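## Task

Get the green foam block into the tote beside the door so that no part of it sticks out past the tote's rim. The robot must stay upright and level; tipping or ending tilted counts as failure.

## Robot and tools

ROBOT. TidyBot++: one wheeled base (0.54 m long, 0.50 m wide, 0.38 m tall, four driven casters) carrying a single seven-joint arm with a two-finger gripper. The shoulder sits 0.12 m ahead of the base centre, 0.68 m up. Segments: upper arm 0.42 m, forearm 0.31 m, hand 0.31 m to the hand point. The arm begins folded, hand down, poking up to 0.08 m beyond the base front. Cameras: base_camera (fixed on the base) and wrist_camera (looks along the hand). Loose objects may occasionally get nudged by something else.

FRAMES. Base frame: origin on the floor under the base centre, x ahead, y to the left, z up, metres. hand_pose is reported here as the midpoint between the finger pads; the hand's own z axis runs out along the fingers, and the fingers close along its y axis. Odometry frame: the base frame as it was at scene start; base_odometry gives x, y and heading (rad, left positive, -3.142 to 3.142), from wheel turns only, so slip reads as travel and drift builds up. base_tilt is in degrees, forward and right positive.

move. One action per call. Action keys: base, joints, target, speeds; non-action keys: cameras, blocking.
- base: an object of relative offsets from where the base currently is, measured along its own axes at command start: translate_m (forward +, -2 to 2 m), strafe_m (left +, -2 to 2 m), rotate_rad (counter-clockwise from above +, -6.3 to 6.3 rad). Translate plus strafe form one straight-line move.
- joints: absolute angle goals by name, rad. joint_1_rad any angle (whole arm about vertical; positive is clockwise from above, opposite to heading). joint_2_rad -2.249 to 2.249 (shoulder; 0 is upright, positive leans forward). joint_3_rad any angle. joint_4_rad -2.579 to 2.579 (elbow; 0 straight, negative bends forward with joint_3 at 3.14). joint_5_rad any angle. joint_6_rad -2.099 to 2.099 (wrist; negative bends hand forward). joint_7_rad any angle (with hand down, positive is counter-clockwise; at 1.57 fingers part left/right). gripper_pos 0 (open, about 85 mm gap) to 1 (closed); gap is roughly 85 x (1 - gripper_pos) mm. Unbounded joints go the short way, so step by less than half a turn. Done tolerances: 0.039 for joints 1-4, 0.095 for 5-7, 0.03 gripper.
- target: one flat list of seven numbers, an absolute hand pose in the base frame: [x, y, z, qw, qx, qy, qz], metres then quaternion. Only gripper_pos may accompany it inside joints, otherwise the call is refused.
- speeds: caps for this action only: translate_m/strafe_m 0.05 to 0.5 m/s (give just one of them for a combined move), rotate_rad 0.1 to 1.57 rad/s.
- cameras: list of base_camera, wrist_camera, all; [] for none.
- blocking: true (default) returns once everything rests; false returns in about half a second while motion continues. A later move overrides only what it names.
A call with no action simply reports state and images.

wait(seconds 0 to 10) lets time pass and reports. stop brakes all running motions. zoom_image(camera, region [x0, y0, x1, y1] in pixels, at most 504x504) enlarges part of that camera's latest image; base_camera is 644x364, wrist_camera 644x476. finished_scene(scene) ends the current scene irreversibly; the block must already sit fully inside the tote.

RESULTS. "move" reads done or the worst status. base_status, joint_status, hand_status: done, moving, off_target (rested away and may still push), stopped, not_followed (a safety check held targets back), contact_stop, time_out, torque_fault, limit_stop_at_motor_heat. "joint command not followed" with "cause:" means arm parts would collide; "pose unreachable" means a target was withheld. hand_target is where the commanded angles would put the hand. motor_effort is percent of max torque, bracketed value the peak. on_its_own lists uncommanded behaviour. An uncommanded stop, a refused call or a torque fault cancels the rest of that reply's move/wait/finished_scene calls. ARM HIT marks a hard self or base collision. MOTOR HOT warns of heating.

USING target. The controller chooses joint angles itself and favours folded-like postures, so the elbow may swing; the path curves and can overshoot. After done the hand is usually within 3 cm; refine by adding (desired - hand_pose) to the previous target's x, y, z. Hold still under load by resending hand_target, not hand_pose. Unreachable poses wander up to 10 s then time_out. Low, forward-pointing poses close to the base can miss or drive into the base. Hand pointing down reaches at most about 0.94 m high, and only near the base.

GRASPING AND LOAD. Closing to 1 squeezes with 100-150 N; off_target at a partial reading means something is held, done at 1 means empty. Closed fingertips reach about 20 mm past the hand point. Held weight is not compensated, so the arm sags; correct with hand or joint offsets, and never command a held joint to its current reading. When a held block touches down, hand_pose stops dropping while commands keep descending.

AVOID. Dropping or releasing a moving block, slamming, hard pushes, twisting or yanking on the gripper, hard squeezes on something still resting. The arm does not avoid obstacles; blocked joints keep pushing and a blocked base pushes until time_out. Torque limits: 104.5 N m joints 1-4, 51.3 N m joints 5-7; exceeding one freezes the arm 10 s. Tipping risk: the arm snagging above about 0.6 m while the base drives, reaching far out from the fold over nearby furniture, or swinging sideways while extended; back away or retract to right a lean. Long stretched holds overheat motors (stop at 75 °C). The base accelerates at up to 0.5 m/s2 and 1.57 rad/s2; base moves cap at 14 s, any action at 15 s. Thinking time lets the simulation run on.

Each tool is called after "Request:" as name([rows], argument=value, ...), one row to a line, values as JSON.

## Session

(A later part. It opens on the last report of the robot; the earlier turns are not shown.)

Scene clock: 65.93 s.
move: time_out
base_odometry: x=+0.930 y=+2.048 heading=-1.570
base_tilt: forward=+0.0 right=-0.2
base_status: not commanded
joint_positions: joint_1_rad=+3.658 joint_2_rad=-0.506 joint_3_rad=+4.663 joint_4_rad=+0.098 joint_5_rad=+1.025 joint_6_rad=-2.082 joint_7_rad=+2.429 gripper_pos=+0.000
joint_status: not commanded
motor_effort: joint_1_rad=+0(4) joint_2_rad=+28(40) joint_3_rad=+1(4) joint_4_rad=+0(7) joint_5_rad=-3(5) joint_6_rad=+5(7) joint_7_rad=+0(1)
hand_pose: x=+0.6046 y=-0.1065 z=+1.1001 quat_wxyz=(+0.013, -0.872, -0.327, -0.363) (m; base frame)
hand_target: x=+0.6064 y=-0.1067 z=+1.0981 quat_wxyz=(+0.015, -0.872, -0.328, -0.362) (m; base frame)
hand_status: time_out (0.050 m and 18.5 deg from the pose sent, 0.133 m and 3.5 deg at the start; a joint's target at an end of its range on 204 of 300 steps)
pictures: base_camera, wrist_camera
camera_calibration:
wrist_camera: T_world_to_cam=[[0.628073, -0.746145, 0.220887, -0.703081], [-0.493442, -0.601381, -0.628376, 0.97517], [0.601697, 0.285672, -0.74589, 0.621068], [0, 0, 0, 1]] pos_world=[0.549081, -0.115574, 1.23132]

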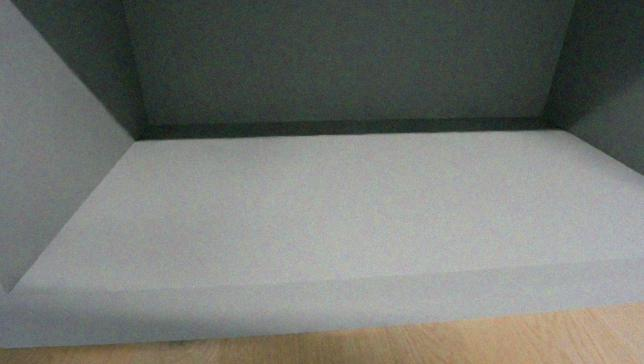

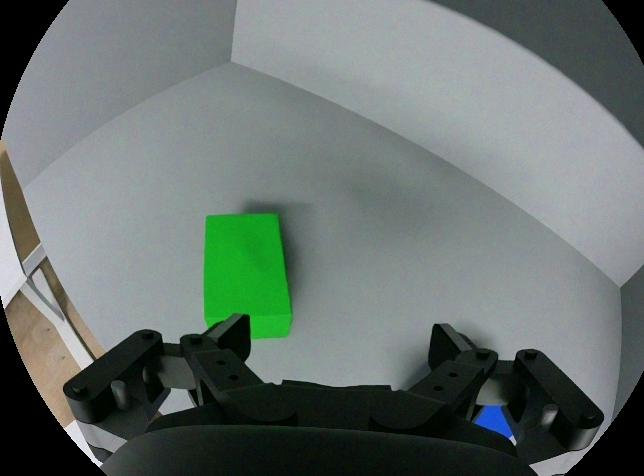

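Request:
move(base={"translate_m":-0.35}, cameras=[])

Request:
move(base={"strafe_m":-0.63,"rotate_rad":0.877}, cameras=[])

Request:
move(joints={"joint_1_rad":4.9,"joint_2_rad":-0.35,"joint_3_rad":3.9,"joint_4_rad":-1.3,"joint_5_rad":0.0,"joint_6_rad":-1.2,"joint_7_rad":1.575}, cameras=[])

Request:
move(joints={"joint_1_rad":6.283,"joint_2_rad":-0.3,"joint_3_rad":3.14,"joint_4_rad":-1.3,"joint_5_rad":0.0,"joint_6_rad":-1.0,"joint_7_rad":1.575})

Scene clock: 68.43 s.
move: done
base_odometry: x=+0.930 y=+2.399 heading=-1.570
base_tilt: forward=+0.0 right=-0.3
base_status: done
joint_positions: joint_1_rad=+3.658 joint_2_rad=-0.492 joint_3_rad=+4.663 joint_4_rad=+0.098 joint_5_rad=+1.025 joint_6_rad=-2.082 joint_7_rad=+2.429 gripper_pos=+0.000
joint_status: not commanded
motor_effort: joint_1_rad=+0(2) joint_2_rad=+27(34) joint_3_rad=+1(1) joint_4_rad=+0(1) joint_5_rad=-3(3) joint_6_rad=+6(6) joint_7_rad=+0(0)
hand_pose: x=+0.5995 y=-0.1036 z=+1.1066 quat_wxyz=(+0.008, -0.870, -0.329, -0.367) (m; base frame)
hand_target: x=+0.6064 y=-0.1067 z=+1.0981 quat_wxyz=(+0.015, -0.872, -0.328, -0.362) (m; base frame)
hand_status: not commanded
pictures: none
No camera images: "cameras" was empty.

Scene clock: 71.27 s.
move: done
base_odometry: x=+0.300 y=+2.398 heading=-0.692
base_tilt: forward=+0.0 right=-0.2
base_status: done
joint_positions: joint_1_rad=+3.659 joint_2_rad=-0.495 joint_3_rad=+4.663 joint_4_rad=+0.098 joint_5_rad=+1.025 joint_6_rad=-2.082 joint_7_rad=+2.429 gripper_pos=+0.000
joint_status: not commanded
motor_effort: joint_1_rad=+0(4) joint_2_rad=+29(31) joint_3_rad=+1(1) joint_4_rad=+0(2) joint_5_rad=-2(3) joint_6_rad=+5(6) joint_7_rad=+0(0)
hand_pose: x=+0.6005 y=-0.1044 z=+1.1053 quat_wxyz=(+0.008, -0.871, -0.328, -0.367) (m; base frame)
hand_target: x=+0.6064 y=-0.1067 z=+1.0981 quat_wxyz=(+0.015, -0.872, -0.328, -0.362) (m; base frame)
hand_status: not commanded
pictures: none
No camera images: "cameras" was empty.

Scene clock: 74.20 s.
move: done
base_odometry: x=+0.300 y=+2.398 heading=-0.692
base_tilt: forward=+0.0 right=-0.1
base_status: not commanded
joint_positions: joint_1_rad=+4.876 joint_2_rad=-0.362 joint_3_rad=+3.920 joint_4_rad=-1.286 joint_5_rad=+0.053 joint_6_rad=-1.253 joint_7_rad=+1.613 gripper_pos=+0.000
joint_status: all done
motor_effort: joint_1_rad=-1(2) joint_2_rad=+0(29) joint_3_rad=-3(5) joint_4_rad=+17(18) joint_5_rad=-2(3) joint_6_rad=+6(8) joint_7_rad=+0(1)
hand_pose: x=+0.5006 y=+0.1672 z=+1.0382 quat_wxyz=(+0.210, -0.867, -0.259, -0.369) (m; base frame)
hand_target: x=+0.4992 y=+0.1868 z=+1.0466 quat_wxyz=(+0.240, -0.862, -0.241, -0.375) (m; base frame)
hand_status: not commanded
pictures: none
No camera images: "cameras" was empty.

Scene clock: 76.83 s.
move: done
base_odometry: x=+0.300 y=+2.398 heading=-0.692
base_tilt: forward=+0.0 right=-0.2
base_status: not commanded
joint_positions: joint_1_rad=+6.258 joint_2_rad=-0.319 joint_3_rad=+3.162 joint_4_rad=-1.286 joint_5_rad=+0.051 joint_6_rad=-1.054 joint_7_rad=+1.611 gripper_pos=+0.000
joint_status: all done
motor_effort: joint_1_rad=-1(1) joint_2_rad=-7(8) joint_3_rad=+1(4) joint_4_rad=+18(19) joint_5_rad=+1(3) joint_6_rad=+8(9) joint_7_rad=+0(1)
hand_pose: x=+0.5262 y=-0.0132 z=+1.1246 quat_wxyz=(-0.032, -0.847, -0.016, -0.531) (m; base frame)
hand_target: x=+0.5422 y=+0.0023 z=+1.1241 quat_wxyz=(-0.001, -0.841, -0.003, -0.540) (m; base frame)
hand_status: not commanded
pictures: base_camera, wrist_camera
camera_calibration:
wrist_camera: T_world_to_cam=[[0.0486602, -0.993751, 0.100452, -0.152563], [-0.438002, -0.111616, -0.892018, 1.28179], [0.897656, -0.000592452, -0.440696, 0.157101], [0, 0, 0, 1]] pos_world=[0.427825, -0.00844899, 1.22794]

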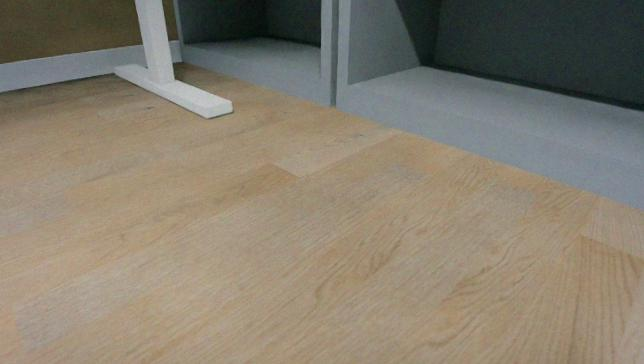

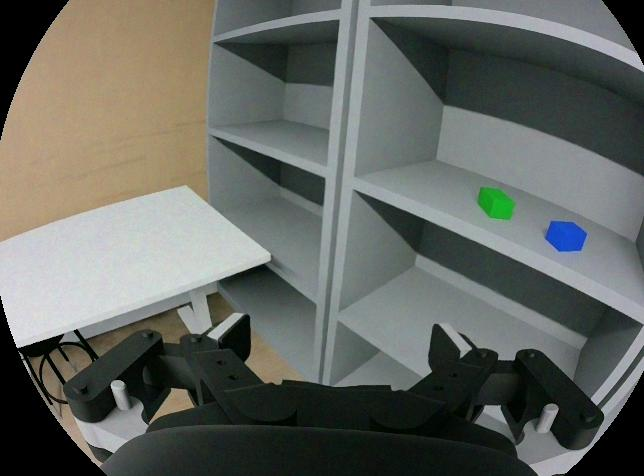

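Request:
move(base={"translate_m":0.295,"strafe_m":-0.36})

Scene clock: 79.27 s.
move: done
base_odometry: x=+0.297 y=+1.932 heading=-0.693
base_tilt: forward=+0.0 right=-0.2
base_status: done
joint_positions: joint_1_rad=+6.262 joint_2_rad=-0.306 joint_3_rad=+3.156 joint_4_rad=-1.287 joint_5_rad=+0.047 joint_6_rad=-1.051 joint_7_rad=+1.611 gripper_pos=+0.000
joint_status: not commanded
motor_effort: joint_1_rad=-1(1) joint_2_rad=-7(10) joint_3_rad=+2(3) joint_4_rad=+18(19) joint_5_rad=+1(1) joint_6_rad=+8(9) joint_7_rad=+0(0)
hand_pose: x=+0.5322 y=-0.0098 z=+1.1195 quat_wxyz=(-0.030, -0.850, -0.019, -0.526) (m; base frame)
hand_target: x=+0.5422 y=+0.0023 z=+1.1241 quat_wxyz=(-0.001, -0.841, -0.003, -0.540) (m; base frame)
hand_status: not commanded
pictures: base_camera, wrist_camera
camera_calibration:
wrist_camera: T_world_to_cam=[[0.0551392, -0.993572, 0.0988607, -0.150681], [-0.447215, -0.1131, -0.887247, 1.27976], [0.892725, 0.0047101, -0.450576, 0.163298], [0, 0, 0, 1]] pos_world=[0.434854, -0.00574143, 1.22393]

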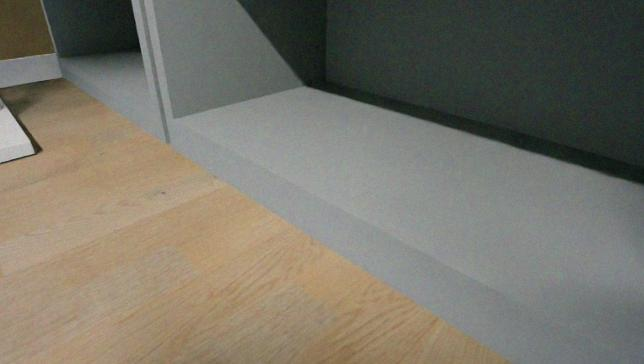

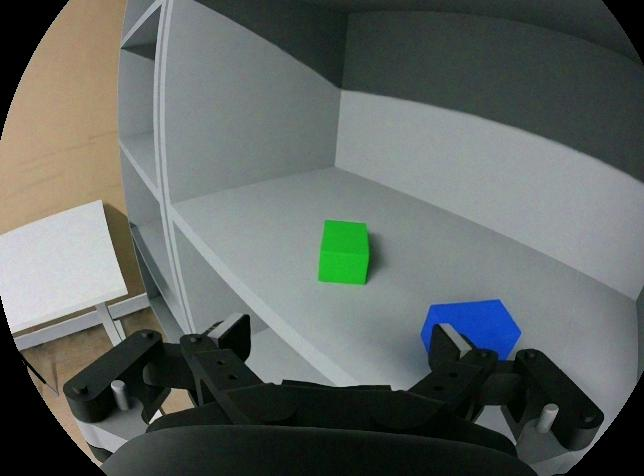

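Request:
move(target=[0.71, -0.02, 1.07, 0, 0.906, 0, 0.423])

Scene clock: 81.27 s.
move: done
base_odometry: x=+0.297 y=+1.932 heading=-0.693
base_tilt: forward=+0.1 right=-0.2
base_status: not commanded
joint_positions: joint_1_rad=+6.295 joint_2_rad=+0.209 joint_3_rad=+3.161 joint_4_rad=-0.759 joint_5_rad=-0.014 joint_6_rad=-1.258 joint_7_rad=+1.611 gripper_pos=+0.000
joint_status: not commanded
motor_effort: joint_1_rad=-1(1) joint_2_rad=-27(29) joint_3_rad=+1(2) joint_4_rad=+17(19) joint_5_rad=+0(1) joint_6_rad=+7(8) joint_7_rad=+0(0)
hand_pose: x=+0.7121 y=-0.0107 z=+1.0825 quat_wxyz=(-0.010, -0.897, -0.007, -0.442) (m; base frame)
hand_target: x=+0.7100 y=-0.0200 z=+1.0700 quat_wxyz=(+0.000, -0.906, +0.000, -0.423) (m; base frame)
hand_status: done (0.016 m and 2.8 deg from the pose sent, 0.185 m and 14.1 deg at the start)
pictures: base_camera, wrist_camera
camera_calibration:
wrist_camera: T_world_to_cam=[[0.0622468, -0.997183, 0.0418544, -0.101145], [-0.609509, -0.0711878, -0.789576, 1.33762], [0.790332, 0.023638, -0.612223, 0.234057], [0, 0, 0, 1]] pos_world=[0.636604, -0.0111709, 1.20368]

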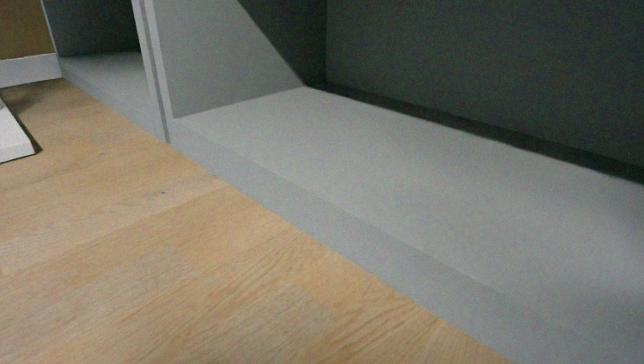

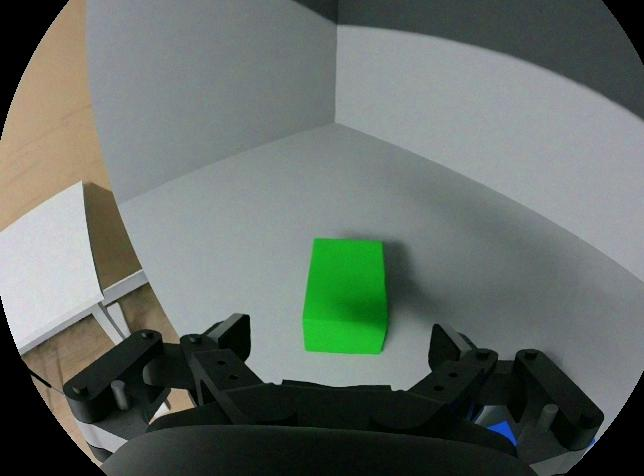

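Request:
move(target=[0.76, -0.027, 1.02, 0, 0.906, 0, 0.423], cameras=["wrist_camera"])

Request:
move(target=[0.803, -0.027, 0.983, 0, 0.906, 0, 0.423])

Scene clock: 82.47 s.
move: done
base_odometry: x=+0.297 y=+1.932 heading=-0.693
base_tilt: forward=+0.1 right=-0.2
base_status: not commanded
joint_positions: joint_1_rad=+6.312 joint_2_rad=+0.273 joint_3_rad=+3.161 joint_4_rad=-0.834 joint_5_rad=-0.024 joint_6_rad=-1.182 joint_7_rad=+1.615 gripper_pos=+0.000
joint_status: not commanded
motor_effort: joint_1_rad=-1(1) joint_2_rad=-30(33) joint_3_rad=+1(2) joint_4_rad=+19(20) joint_5_rad=+0(0) joint_6_rad=+7(8) joint_7_rad=+0(0)
hand_pose: x=+0.7479 y=-0.0196 z=+1.0228 quat_wxyz=(-0.009, -0.910, +0.000, -0.413) (m; base frame)
hand_target: x=+0.7600 y=-0.0270 z=+1.0200 quat_wxyz=(+0.000, -0.906, +0.000, -0.423) (m; base frame)
hand_status: done (0.014 m and 1.6 deg from the pose sent, 0.080 m and 2.8 deg at the start)
pictures: wrist_camera
camera_calibration:
wrist_camera: T_world_to_cam=[[0.0535577, -0.998098, 0.0305209, -0.0916404], [-0.65943, -0.058304, -0.749501, 1.30828], [0.749856, 0.0200151, -0.661299, 0.249857], [0, 0, 0, 1]] pos_world=[0.680272, -0.0201891, 1.14859]

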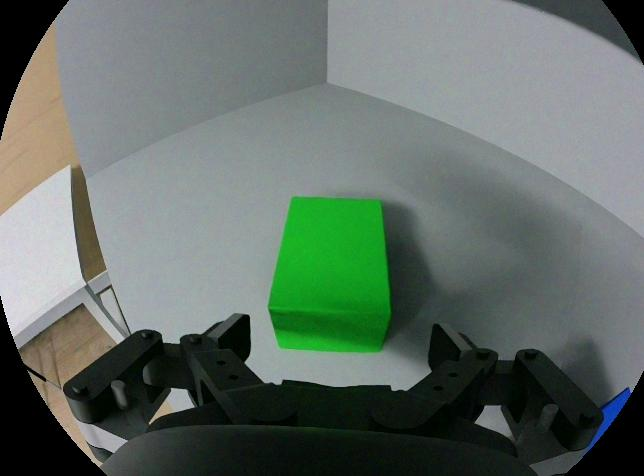

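Scene clock: 83.43 s.
move: done
base_odometry: x=+0.297 y=+1.932 heading=-0.693
base_tilt: forward=+0.1 right=-0.2
base_status: not commanded
joint_positions: joint_1_rad=+6.312 joint_2_rad=+0.348 joint_3_rad=+3.161 joint_4_rad=-0.841 joint_5_rad=-0.025 joint_6_rad=-1.099 joint_7_rad=+1.615 gripper_pos=+0.000
joint_status: not commanded
motor_effort: joint_1_rad=-1(1) joint_2_rad=-34(36) joint_3_rad=+1(2) joint_4_rad=+19(21) joint_5_rad=+0(1) joint_6_rad=+7(7) joint_7_rad=+0(1)
hand_pose: x=+0.7885 y=-0.0211 z=+0.9897 quat_wxyz=(-0.009, -0.910, +0.000, -0.414) (m; base frame)
hand_target: x=+0.8030 y=-0.0270 z=+0.9830 quat_wxyz=(+0.000, -0.906, +0.000, -0.423) (m; base frame)
hand_status: done (0.017 m and 1.6 deg from the pose sent, 0.068 m and 1.6 deg at the start)
pictures: base_camera, wrist_camera
camera_calibration:
wrist_camera: T_world_to_cam=[[0.052335, -0.998162, 0.030543, -0.0933385], [-0.65909, -0.0575022, -0.749862, 1.31027], [0.750241, 0.0191134, -0.660889, 0.196871], [0, 0, 0, 1]] pos_world=[0.720773, -0.0215863, 1.11548]

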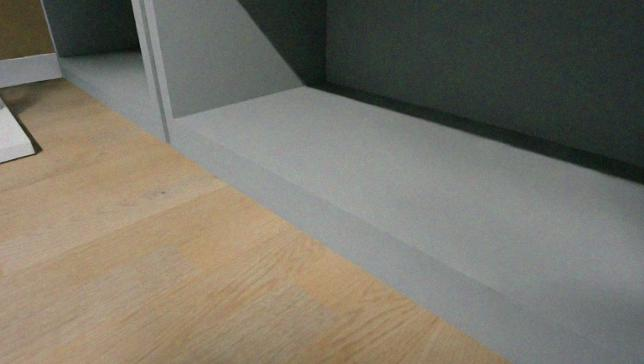

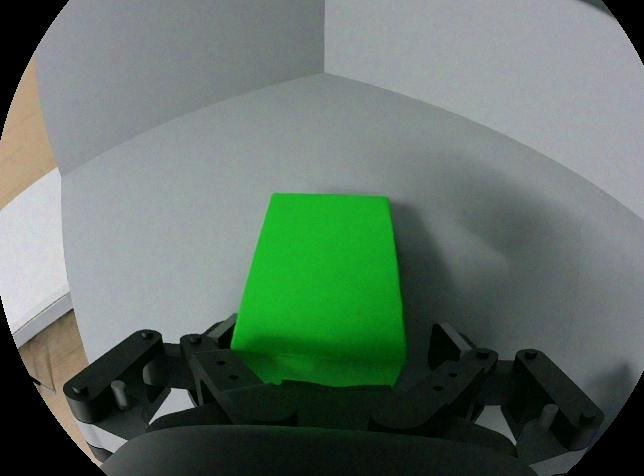

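Request:
move(target=[0.813, -0.019, 0.981, 0, 0.906, 0, 0.423], cameras=["wrist_camera"])

Request:
move(joints={"gripper_pos":1.0}, cameras=["wrist_camera"])

Scene clock: 84.30 s.
move: done
base_odometry: x=+0.297 y=+1.932 heading=-0.693
base_tilt: forward=+0.0 right=-0.2
base_status: not commanded
joint_positions: joint_1_rad=+6.312 joint_2_rad=+0.365 joint_3_rad=+3.161 joint_4_rad=-0.820 joint_5_rad=-0.025 joint_6_rad=-1.099 joint_7_rad=+1.615 gripper_pos=+0.000
joint_status: not commanded
motor_effort: joint_1_rad=-1(1) joint_2_rad=-34(35) joint_3_rad=+1(1) joint_4_rad=+19(20) joint_5_rad=+0(0) joint_6_rad=+7(7) joint_7_rad=+0(0)
hand_pose: x=+0.7956 y=-0.0212 z=+0.9895 quat_wxyz=(-0.010, -0.909, +0.000, -0.416) (m; base frame)
hand_target: x=+0.8130 y=-0.0190 z=+0.9810 quat_wxyz=(+0.000, -0.906, +0.000, -0.423) (m; base frame)
hand_status: done (0.019 m and 1.4 deg from the pose sent, 0.026 m and 1.6 deg at the start)
pictures: wrist_camera
camera_calibration:
wrist_camera: T_world_to_cam=[[0.0523749, -0.998137, 0.0312885, -0.0946341], [-0.655664, -0.058003, -0.752822, 1.31506], [0.753234, 0.0189142, -0.657481, 0.185576], [0, 0, 0, 1]] pos_world=[0.727409, -0.0216907, 1.11498]

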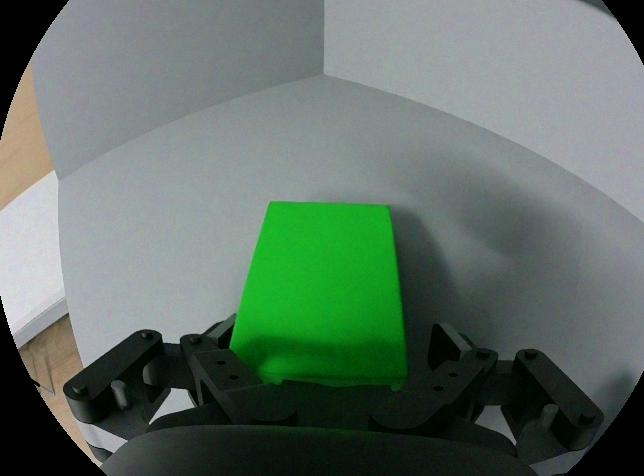

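Scene clock: 85.40 s.
move: off_target
base_odometry: x=+0.297 y=+1.932 heading=-0.693
base_tilt: forward=+0.0 right=-0.2
base_status: not commanded
joint_positions: joint_1_rad=+6.312 joint_2_rad=+0.364 joint_3_rad=+3.161 joint_4_rad=-0.813 joint_5_rad=-0.025 joint_6_rad=-1.093 joint_7_rad=+1.615 gripper_pos=+0.380
joint_status: gripper_pos off_target (ended at +0.380, target +1.000)
motor_effort: joint_1_rad=-1(1) joint_2_rad=-32(34) joint_3_rad=+1(2) joint_4_rad=+18(19) joint_5_rad=+0(2) joint_6_rad=+7(7) joint_7_rad=+0(0)
hand_pose: x=+0.7973 y=-0.0212 z=+0.9952 quat_wxyz=(-0.010, -0.906, +0.000, -0.422) (m; base frame)
hand_target: x=+0.8130 y=-0.0190 z=+0.9810 quat_wxyz=(+0.000, -0.906, +0.000, -0.423) (m; base frame)
hand_status: not commanded
pictures: wrist_camera
camera_calibration:
wrist_camera: T_world_to_cam=[[0.0518876, -0.998122, 0.0325749, -0.0958603], [-0.645135, -0.0584009, -0.761834, 1.32087], [0.762305, 0.0185145, -0.646953, 0.1704], [0, 0, 0, 1]] pos_world=[0.727218, -0.021695, 1.11965]

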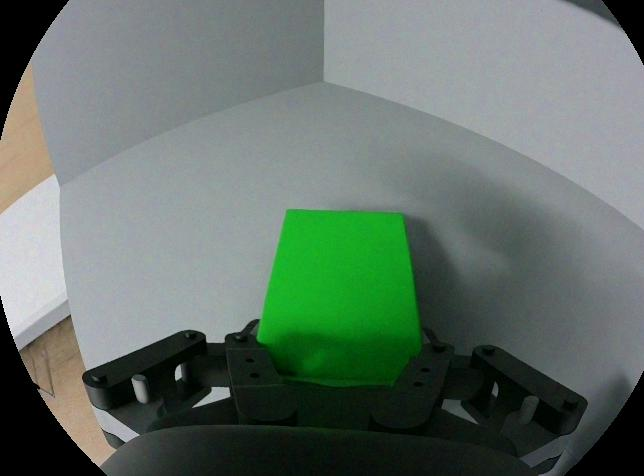

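Request:
move(target=[0.805, -0.019, 1.05, 0, 0.906, 0, 0.423], cameras=["wrist_camera"])

Request:
move(target=[0.6, -0.01, 1.10, 0, 0.906, 0, 0.423], cameras=["wrist_camera"])

Scene clock: 87.30 s.
move: done
base_odometry: x=+0.297 y=+1.932 heading=-0.693
base_tilt: forward=+0.1 right=-0.1
base_status: not commanded
joint_positions: joint_1_rad=+6.312 joint_2_rad=+0.480 joint_3_rad=+3.161 joint_4_rad=-0.376 joint_5_rad=-0.025 joint_6_rad=-1.352 joint_7_rad=+1.615 gripper_pos=+0.380
joint_status: not commanded
motor_effort: joint_1_rad=-1(1) joint_2_rad=-35(36) joint_3_rad=+1(1) joint_4_rad=+17(20) joint_5_rad=+0(0) joint_6_rad=+8(8) joint_7_rad=+0(0)
hand_pose: x=+0.8007 y=-0.0187 z=+1.0762 quat_wxyz=(-0.012, -0.893, -0.005, -0.450) (m; base frame)
hand_target: x=+0.8050 y=-0.0190 z=+1.0500 quat_wxyz=(+0.000, -0.906, +0.000, -0.423) (m; base frame)
hand_status: done (0.027 m and 3.8 deg from the pose sent, 0.055 m and 1.1 deg at the start)
pictures: wrist_camera
camera_calibration:
wrist_camera: T_world_to_cam=[[0.0563201, -0.997434, 0.0441954, -0.112206], [-0.595805, -0.0690961, -0.800151, 1.38652], [0.801152, 0.0187327, -0.598168, 0.136535], [0, 0, 0, 1]] pos_world=[0.72303, -0.0186727, 1.19605]

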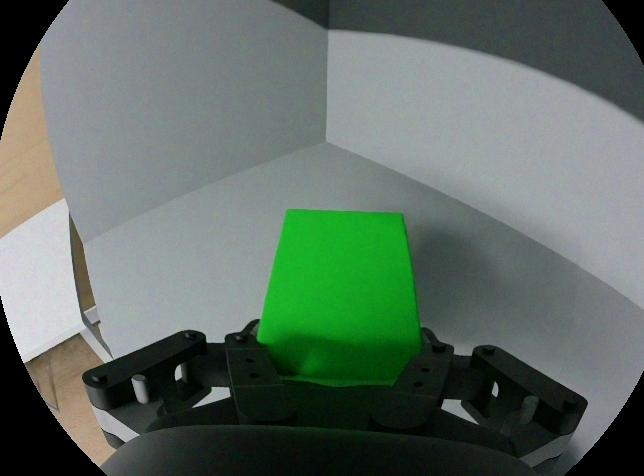

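Scene clock: 89.10 s.
move: done
base_odometry: x=+0.297 y=+1.932 heading=-0.693
base_tilt: forward=+0.0 right=-0.2
base_status: not commanded
joint_positions: joint_1_rad=+6.302 joint_2_rad=-0.013 joint_3_rad=+3.170 joint_4_rad=-0.883 joint_5_rad=-0.025 joint_6_rad=-1.353 joint_7_rad=+1.615 gripper_pos=+0.380
joint_status: not commanded
motor_effort: joint_1_rad=-1(1) joint_2_rad=-17(37) joint_3_rad=+1(2) joint_4_rad=+17(18) joint_5_rad=+0(0) joint_6_rad=+8(8) joint_7_rad=+0(1)
hand_pose: x=+0.6015 y=-0.0143 z=+1.1163 quat_wxyz=(-0.008, -0.896, -0.001, -0.443) (m; base frame)
hand_target: x=+0.6000 y=-0.0100 z=+1.1000 quat_wxyz=(+0.000, -0.906, +0.000, -0.423) (m; base frame)
hand_status: done (0.017 m and 2.7 deg from the pose sent, 0.202 m and 3.8 deg at the start)
pictures: wrist_camera
camera_calibration:
wrist_camera: T_world_to_cam=[[0.0547754, -0.997939, 0.033424, -0.0854082], [-0.608315, -0.059897, -0.791432, 1.29808], [0.791803, 0.0230187, -0.610342, 0.339249], [0, 0, 0, 1]] pos_world=[0.525701, -0.0152903, 1.23725]

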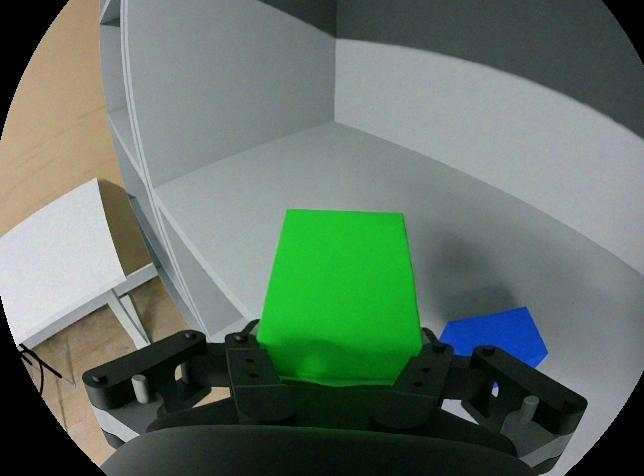

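Request:
move(base={"translate_m":-0.42}, cameras=[])

Request:
move(base={"rotate_rad":-0.878}, target=[0.45, 0, 0.8, 0, 1, 0, 0], cameras=["wrist_camera"])

Request:
move(base={"strafe_m":-0.94})

Scene clock: 91.47 s.
move: done
base_odometry: x=-0.027 y=+2.201 heading=-0.693
base_tilt: forward=+0.1 right=-0.3
base_status: done
joint_positions: joint_1_rad=+6.299 joint_2_rad=-0.021 joint_3_rad=+3.173 joint_4_rad=-0.888 joint_5_rad=-0.025 joint_6_rad=-1.353 joint_7_rad=+1.615 gripper_pos=+0.380
joint_status: not commanded
motor_effort: joint_1_rad=-1(2) joint_2_rad=-17(23) joint_3_rad=+1(2) joint_4_rad=+17(18) joint_5_rad=+0(1) joint_6_rad=+7(8) joint_7_rad=+0(0)
hand_pose: x=+0.5979 y=-0.0141 z=+1.1178 quat_wxyz=(-0.008, -0.896, -0.001, -0.445) (m; base frame)
hand_target: x=+0.6000 y=-0.0100 z=+1.1000 quat_wxyz=(+0.000, -0.906, +0.000, -0.423) (m; base frame)
hand_status: not commanded
pictures: none
No camera images: "cameras" was empty.

Scene clock: 93.43 s.
move: done
base_odometry: x=-0.027 y=+2.200 heading=-1.570
base_tilt: forward=+0.1 right=-0.1
base_status: done
joint_positions: joint_1_rad=+6.286 joint_2_rad=+0.024 joint_3_rad=+3.173 joint_4_rad=-1.489 joint_5_rad=-0.025 joint_6_rad=-1.553 joint_7_rad=+1.612 gripper_pos=+0.380
joint_status: not commanded
motor_effort: joint_1_rad=-1(3) joint_2_rad=-19(22) joint_3_rad=+1(3) joint_4_rad=+17(20) joint_5_rad=+0(2) joint_6_rad=+1(8) joint_7_rad=+0(0)
hand_pose: x=+0.4669 y=-0.0029 z=+0.8104 quat_wxyz=(+0.011, -0.999, -0.003, -0.039) (m; base frame)
hand_target: x=+0.4500 y=+0.0000 z=+0.8000 quat_wxyz=(+0.000, -1.000, +0.000, +0.000) (m; base frame)
hand_status: done (0.020 m and 4.6 deg from the pose sent, 0.351 m and 52.8 deg at the start)
pictures: wrist_camera
camera_calibration:
wrist_camera: T_world_to_cam=[[0.0603819, -0.99673, -0.0536963, 0.0115682], [-0.995556, -0.0562414, -0.0755377, 0.575459], [0.0722707, 0.0580188, -0.995696, 0.9072], [0, 0, 0, 1]] pos_world=[0.506639, -0.00873968, 0.947386]

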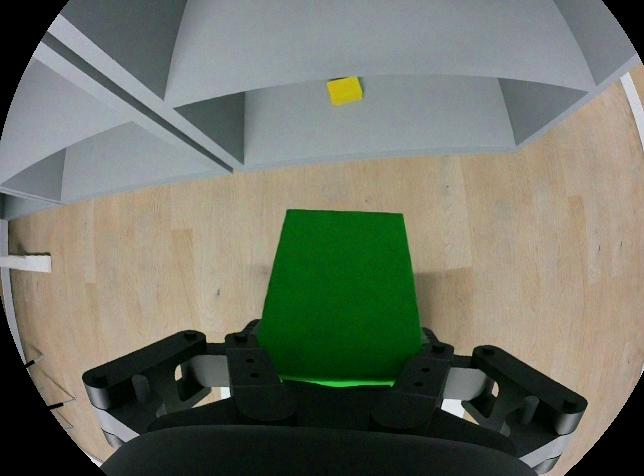

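Scene clock: 96.70 s.
move: done
base_odometry: x=-0.967 y=+2.200 heading=-1.571
base_tilt: forward=+0.0 right=-0.2
base_status: done
joint_positions: joint_1_rad=+6.282 joint_2_rad=+0.024 joint_3_rad=+3.173 joint_4_rad=-1.489 joint_5_rad=-0.025 joint_6_rad=-1.555 joint_7_rad=+1.612 gripper_pos=+0.380
joint_status: not commanded
motor_effort: joint_1_rad=-1(2) joint_2_rad=-18(20) joint_3_rad=+1(3) joint_4_rad=+17(18) joint_5_rad=+0(1) joint_6_rad=+1(2) joint_7_rad=+0(0)
hand_pose: x=+0.4661 y=-0.0014 z=+0.8103 quat_wxyz=(+0.011, -0.999, -0.006, -0.037) (m; base frame)
hand_target: x=+0.4500 y=+0.0000 z=+0.8000 quat_wxyz=(+0.000, -1.000, +0.000, +0.000) (m; base frame)
hand_status: not commanded
pictures: base_camera, wrist_camera
camera_calibration:
wrist_camera: T_world_to_cam=[[0.0645592, -0.996455, -0.0539478, 0.0113723], [-0.995485, -0.0605385, -0.0731056, 0.572772], [0.0695805, 0.0584238, -0.995864, 0.908474], [0, 0, 0, 1]] pos_world=[0.50624, -0.0070698, 0.947203]

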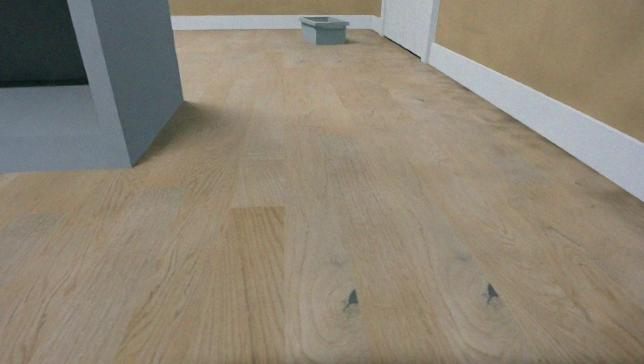

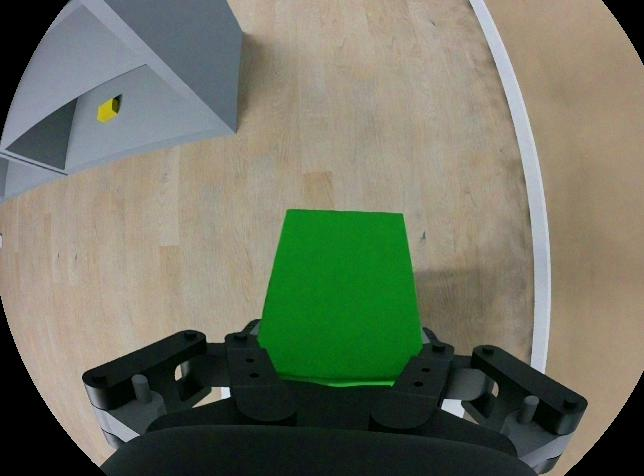

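Request:
move(base={"translate_m":1.65})

Scene clock: 101.47 s.
move: done
base_odometry: x=-0.967 y=+0.550 heading=-1.571
base_tilt: forward=+0.0 right=-0.2
base_status: done
joint_positions: joint_1_rad=+6.282 joint_2_rad=+0.029 joint_3_rad=+3.173 joint_4_rad=-1.490 joint_5_rad=-0.025 joint_6_rad=-1.560 joint_7_rad=+1.612 gripper_pos=+0.380
joint_status: not commanded
motor_effort: joint_1_rad=+0(1) joint_2_rad=-19(21) joint_3_rad=+2(2) joint_4_rad=+17(18) joint_5_rad=+0(0) joint_6_rad=+1(2) joint_7_rad=+0(0)
hand_pose: x=+0.4652 y=-0.0013 z=+0.8081 quat_wxyz=(+0.011, -0.999, -0.006, -0.032) (m; base frame)
hand_target: x=+0.4500 y=+0.0000 z=+0.8000 quat_wxyz=(+0.000, -1.000, +0.000, +0.000) (m; base frame)
hand_status: not commanded
pictures: base_camera, wrist_camera
camera_calibration:
wrist_camera: T_world_to_cam=[[0.0640764, -0.996443, -0.0547364, 0.0121787], [-0.996212, -0.0606383, -0.0623192, 0.563307], [0.0587783, 0.0585223, -0.996554, 0.91185], [0, 0, 0, 1]] pos_world=[0.506796, -0.00707018, 0.944479]

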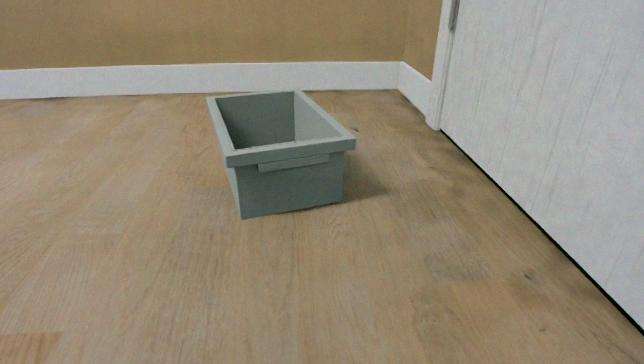

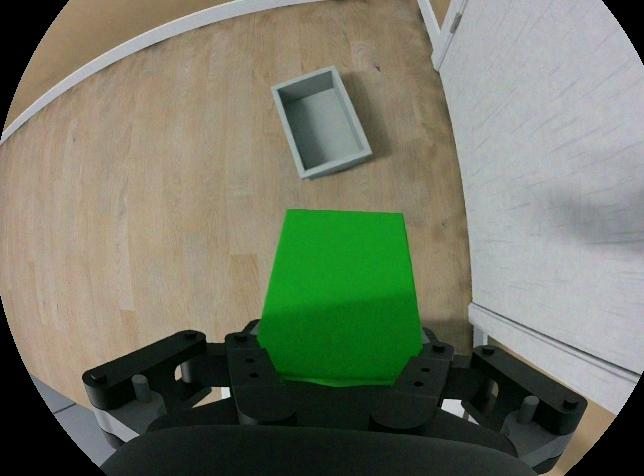

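Request:
move(base={"translate_m":0.2}, target=[0.48, 0.05, 0.6, 0, 1, 0, 0])

Scene clock: 103.63 s.
move: done
base_odometry: x=-0.967 y=+0.349 heading=-1.571
base_tilt: forward=+0.0 right=-0.3
base_status: done
joint_positions: joint_1_rad=+6.186 joint_2_rad=+0.240 joint_3_rad=+3.149 joint_4_rad=-1.904 joint_5_rad=-0.025 joint_6_rad=-1.017 joint_7_rad=+1.469 gripper_pos=+0.380
joint_status: not commanded
motor_effort: joint_1_rad=-1(1) joint_2_rad=-23(28) joint_3_rad=+1(2) joint_4_rad=+14(17) joint_5_rad=+0(0) joint_6_rad=+0(2) joint_7_rad=+0(0)
hand_pose: x=+0.4750 y=+0.0401 z=+0.6089 quat_wxyz=(+0.009, -1.000, +0.012, +0.011) (m; base frame)
hand_target: x=+0.4800 y=+0.0500 z=+0.6000 quat_wxyz=(+0.000, -1.000, +0.000, +0.000) (m; base frame)
hand_status: done (0.014 m and 2.1 deg from the pose sent, 0.215 m and 3.9 deg at the start)
pictures: base_camera, wrist_camera
camera_calibration:
wrist_camera: T_world_to_cam=[[0.0242554, -0.9982, -0.0548571, 0.061081], [-0.99941, -0.0255474, 0.0229753, 0.511402], [-0.0243354, 0.0542674, -0.99823, 0.75114], [0, 0, 0, 1]] pos_world=[0.527897, 0.0332736, 0.741411]

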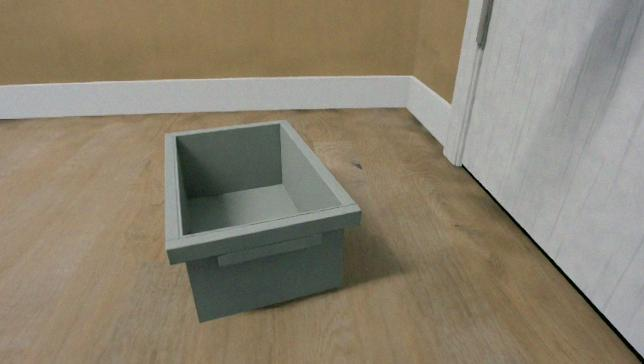

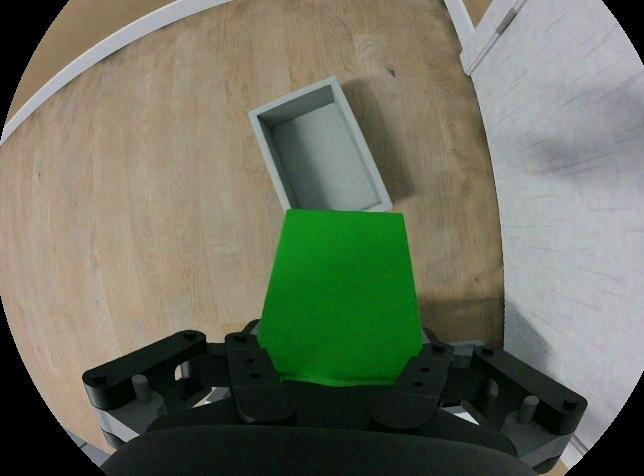

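Request:
move(target=[0.65, 0.105, 0.28, -0.053, 0.946, 0.197, 0.254])

Scene clock: 106.67 s.
move: done
base_odometry: x=-0.967 y=+0.349 heading=-1.571
base_tilt: forward=+0.1 right=-0.2
base_status: not commanded
joint_positions: joint_1_rad=+6.223 joint_2_rad=+1.102 joint_3_rad=+3.067 joint_4_rad=-1.966 joint_5_rad=+0.146 joint_6_rad=+0.417 joint_7_rad=+1.691 gripper_pos=+0.380
joint_status: not commanded
motor_effort: joint_1_rad=-1(1) joint_2_rad=-39(41) joint_3_rad=-1(2) joint_4_rad=+4(14) joint_5_rad=+1(1) joint_6_rad=+5(5) joint_7_rad=+0(0)
hand_pose: x=+0.6561 y=+0.0966 z=+0.2873 quat_wxyz=(+0.041, -0.954, -0.166, -0.245) (m; base frame)
hand_target: x=+0.6500 y=+0.1050 z=+0.2800 quat_wxyz=(+0.053, -0.946, -0.197, -0.254) (m; base frame)
hand_status: done (0.013 m and 4.0 deg from the pose sent, 0.378 m and 39.7 deg at the start)
pictures: base_camera, wrist_camera
camera_calibration:
wrist_camera: T_world_to_cam=[[0.395226, -0.918572, -0.0047277, -0.170077], [-0.807166, -0.344827, -0.479142, 0.750093], [0.438496, 0.193186, -0.877725, 0.079622], [0, 0, 0, 1]] pos_world=[0.637755, 0.0870421, 0.428483]

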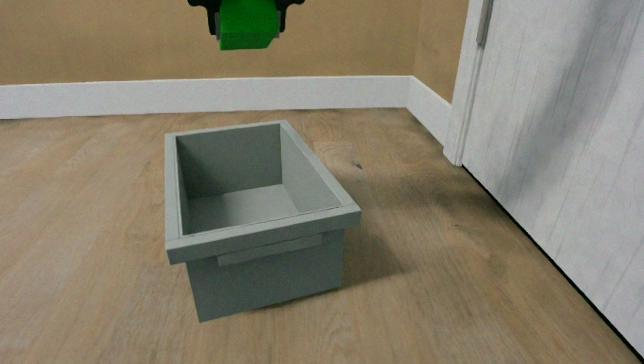

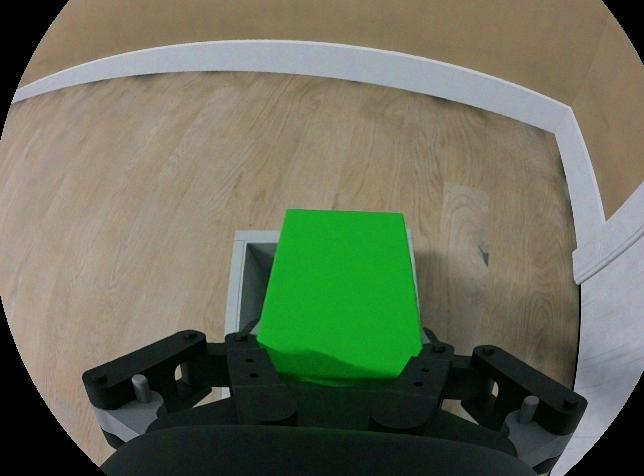

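Request:
move(target=[0.65, 0.111, 0.14, -0.053, 0.946, 0.197, 0.254])

Scene clock: 108.63 s.
move: done
base_odometry: x=-0.967 y=+0.349 heading=-1.571
base_tilt: forward=+0.0 right=-0.2
base_status: not commanded
joint_positions: joint_1_rad=+6.223 joint_2_rad=+1.454 joint_3_rad=+3.067 joint_4_rad=-1.768 joint_5_rad=+0.146 joint_6_rad=+0.544 joint_7_rad=+1.692 gripper_pos=+0.380
joint_status: not commanded
motor_effort: joint_1_rad=+0(1) joint_2_rad=-40(43) joint_3_rad=-1(2) joint_4_rad=+1(4) joint_5_rad=+1(1) joint_6_rad=+5(5) joint_7_rad=+0(1)
hand_pose: x=+0.6435 y=+0.1011 z=+0.1437 quat_wxyz=(+0.052, -0.959, -0.153, -0.233) (m; base frame)
hand_target: x=+0.6500 y=+0.1110 z=+0.1400 quat_wxyz=(+0.053, -0.946, -0.197, -0.254) (m; base frame)
hand_status: done (0.012 m and 5.8 deg from the pose sent, 0.148 m and 4.0 deg at the start)
pictures: base_camera, wrist_camera
camera_calibration:
wrist_camera: T_world_to_cam=[[0.374403, -0.92648, -0.038164, -0.142648], [-0.828826, -0.315918, -0.461783, 0.681243], [0.415776, 0.204524, -0.886172, -0.0270066], [0, 0, 0, 1]] pos_world=[0.629268, 0.0885797, 0.28521]

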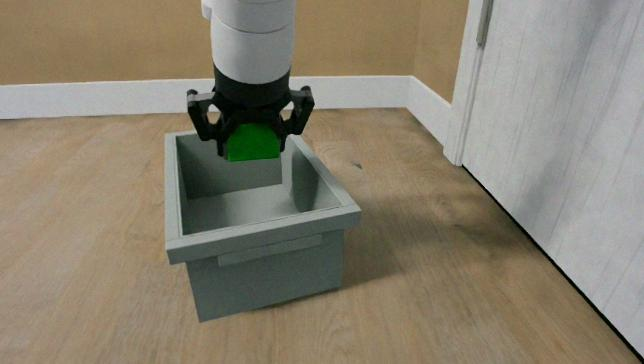

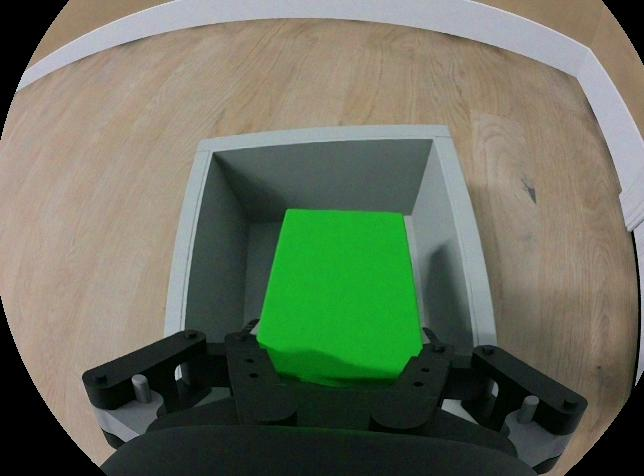

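Request:
move(target=[0.657, 0.119, 0.065, -0.053, 0.946, 0.197, 0.254])

Scene clock: 110.23 s.
move: done
base_odometry: x=-0.967 y=+0.349 heading=-1.571
base_tilt: forward=-0.1 right=-0.3
base_status: not commanded
joint_positions: joint_1_rad=+6.214 joint_2_rad=+1.631 joint_3_rad=+3.067 joint_4_rad=-1.567 joint_5_rad=+0.149 joint_6_rad=+0.544 joint_7_rad=+1.692 gripper_pos=+0.380
joint_status: not commanded
motor_effort: joint_1_rad=-1(1) joint_2_rad=-41(43) joint_3_rad=-1(2) joint_4_rad=+2(3) joint_5_rad=+1(1) joint_6_rad=+5(6) joint_7_rad=+0(0)
hand_pose: x=+0.6595 y=+0.1060 z=+0.0721 quat_wxyz=(+0.051, -0.956, -0.151, -0.245) (m; base frame)
hand_target: x=+0.6570 y=+0.1190 z=+0.0650 quat_wxyz=(+0.053, -0.946, -0.197, -0.254) (m; base frame)
hand_status: done (0.015 m and 5.5 deg from the pose sent, 0.082 m and 5.8 deg at the start)
pictures: base_camera, wrist_camera
camera_calibration:
wrist_camera: T_world_to_cam=[[0.372436, -0.927529, -0.0313323, -0.145941], [-0.818657, -0.312443, -0.481852, 0.657364], [0.437142, 0.205109, -0.875692, -0.113017], [0, 0, 0, 1]] pos_world=[0.641914, 0.0932054, 0.213211]

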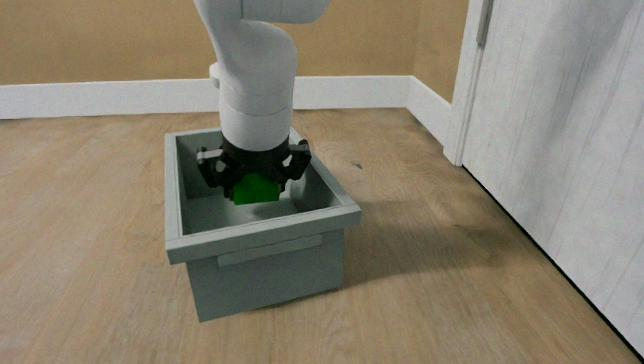

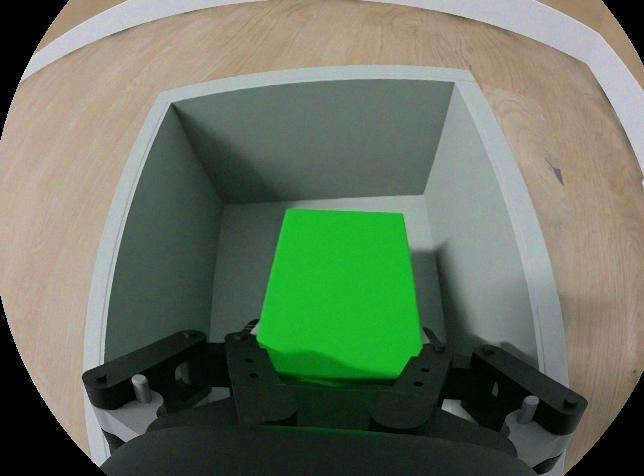

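Request:
move(target=[0.66, 0.121, 0.045, -0.053, 0.946, 0.197, 0.254])

Scene clock: 111.13 s.
move: done
base_odometry: x=-0.967 y=+0.349 heading=-1.571
base_tilt: forward=+0.0 right=-0.3
base_status: not commanded
joint_positions: joint_1_rad=+6.211 joint_2_rad=+1.669 joint_3_rad=+3.067 joint_4_rad=-1.498 joint_5_rad=+0.153 joint_6_rad=+0.544 joint_7_rad=+1.692 gripper_pos=+0.380
joint_status: not commanded
motor_effort: joint_1_rad=-1(1) joint_2_rad=-41(42) joint_3_rad=-2(2) joint_4_rad=+2(3) joint_5_rad=+1(1) joint_6_rad=+5(5) joint_7_rad=+0(0)
hand_pose: x=+0.6764 y=+0.1086 z=+0.0604 quat_wxyz=(+0.050, -0.952, -0.153, -0.260) (m; base frame)
hand_target: x=+0.6600 y=+0.1210 z=+0.0450 quat_wxyz=(+0.053, -0.946, -0.197, -0.254) (m; base frame)
hand_status: done (0.026 m and 5.2 deg from the pose sent, 0.031 m and 5.5 deg at the start)
pictures: base_camera, wrist_camera
camera_calibration:
wrist_camera: T_world_to_cam=[[0.375065, -0.926751, -0.0214342, -0.152634], [-0.8025, -0.313032, -0.507942, 0.65712], [0.464026, 0.207713, -0.861124, -0.150524], [0, 0, 0, 1]] pos_world=[0.654433, 0.0955117, 0.200888]

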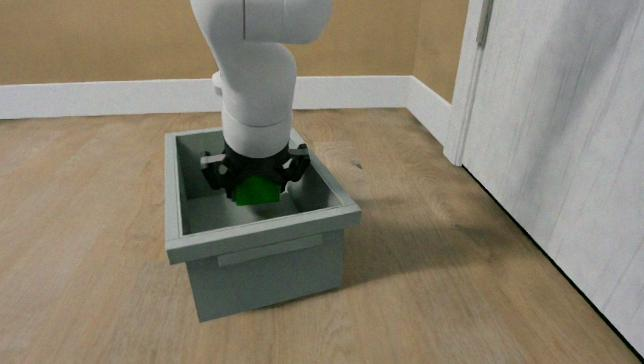

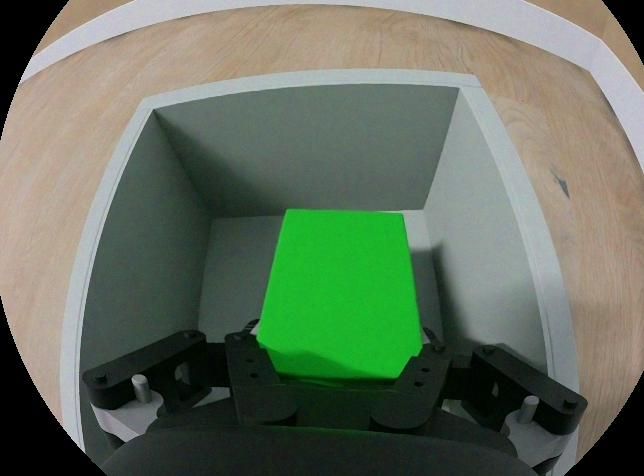

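Request:
move(joints={"gripper_pos":0.2}, cameras=["wrist_camera"])

Request:
move(target=[0.61, 0.105, 0.30, -0.053, 0.946, 0.197, 0.254])

Scene clock: 112.27 s.
move: done
base_odometry: x=-0.967 y=+0.349 heading=-1.571
base_tilt: forward=+0.0 right=-0.2
base_status: not commanded
joint_positions: joint_1_rad=+6.211 joint_2_rad=+1.669 joint_3_rad=+3.067 joint_4_rad=-1.498 joint_5_rad=+0.153 joint_6_rad=+0.544 joint_7_rad=+1.692 gripper_pos=+0.200
joint_status: all done
motor_effort: joint_1_rad=+0(1) joint_2_rad=-41(42) joint_3_rad=-1(2) joint_4_rad=+2(3) joint_5_rad=+1(1) joint_6_rad=+5(5) joint_7_rad=+0(0)
hand_pose: x=+0.6764 y=+0.1087 z=+0.0604 quat_wxyz=(+0.050, -0.952, -0.153, -0.260) (m; base frame)
hand_target: x=+0.6600 y=+0.1210 z=+0.0450 quat_wxyz=(+0.053, -0.946, -0.197, -0.254) (m; base frame)
hand_status: not commanded
pictures: wrist_camera
camera_calibration:
wrist_camera: T_world_to_cam=[[0.375379, -0.926625, -0.0213866, -0.152732], [-0.802403, -0.313334, -0.507908, 0.657031], [0.463939, 0.207819, -0.861146, -0.150446], [0, 0, 0, 1]] pos_world=[0.654334, 0.0956101, 0.200888]

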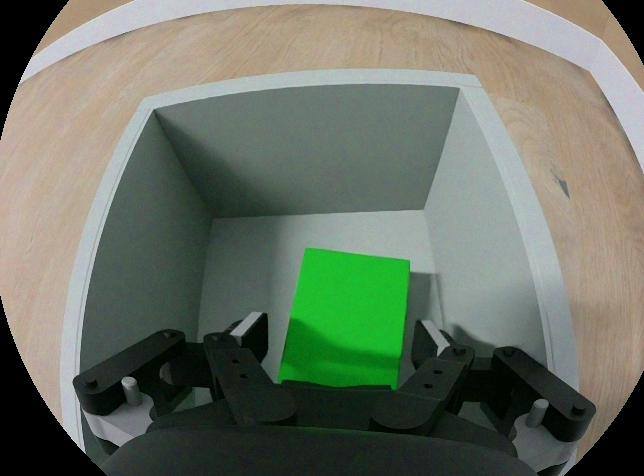

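Scene clock: 114.13 s.
move: done
base_odometry: x=-0.967 y=+0.349 heading=-1.571
base_tilt: forward=+0.0 right=-0.2
base_status: not commanded
joint_positions: joint_1_rad=+6.211 joint_2_rad=+1.070 joint_3_rad=+3.067 joint_4_rad=-2.115 joint_5_rad=+0.153 joint_6_rad=+0.544 joint_7_rad=+1.694 gripper_pos=+0.200
joint_status: not commanded
motor_effort: joint_1_rad=-1(1) joint_2_rad=-36(43) joint_3_rad=-1(2) joint_4_rad=+2(3) joint_5_rad=+1(1) joint_6_rad=+5(5) joint_7_rad=+0(0)
hand_pose: x=+0.6130 y=+0.1049 z=+0.3003 quat_wxyz=(+0.052, -0.951, -0.176, -0.250) (m; base frame)
hand_target: x=+0.6100 y=+0.1050 z=+0.3000 quat_wxyz=(+0.053, -0.946, -0.197, -0.254) (m; base frame)
hand_status: done (0.003 m and 2.5 deg from the pose sent, 0.249 m and 5.1 deg at the start)
pictures: base_camera, wrist_camera
camera_calibration:
wrist_camera: T_world_to_cam=[[0.417551, -0.908484, -0.0175336, -0.15628], [-0.795266, -0.356044, -0.490698, 0.72185], [0.439549, 0.218835, -0.871153, 0.103106], [0, 0, 0, 1]] pos_world=[0.593997, 0.0924691, 0.441291]

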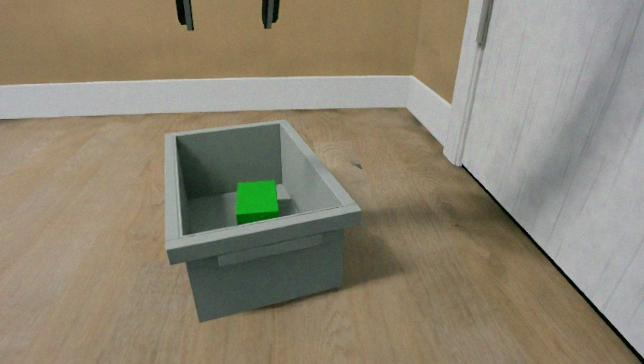

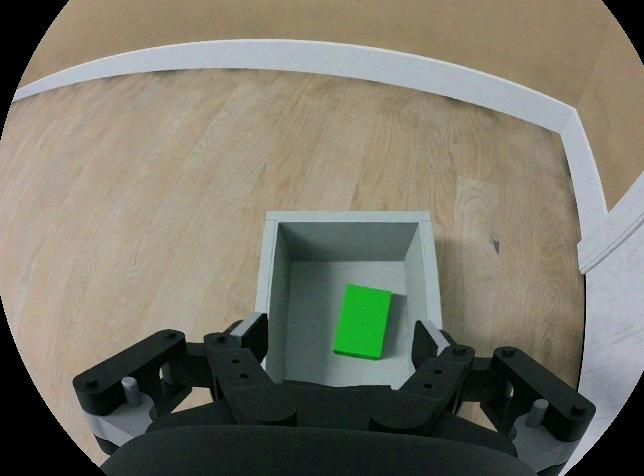

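Flat in the tote.

Request:
finished_scene(scene=2)

The scene is finished: the task was done.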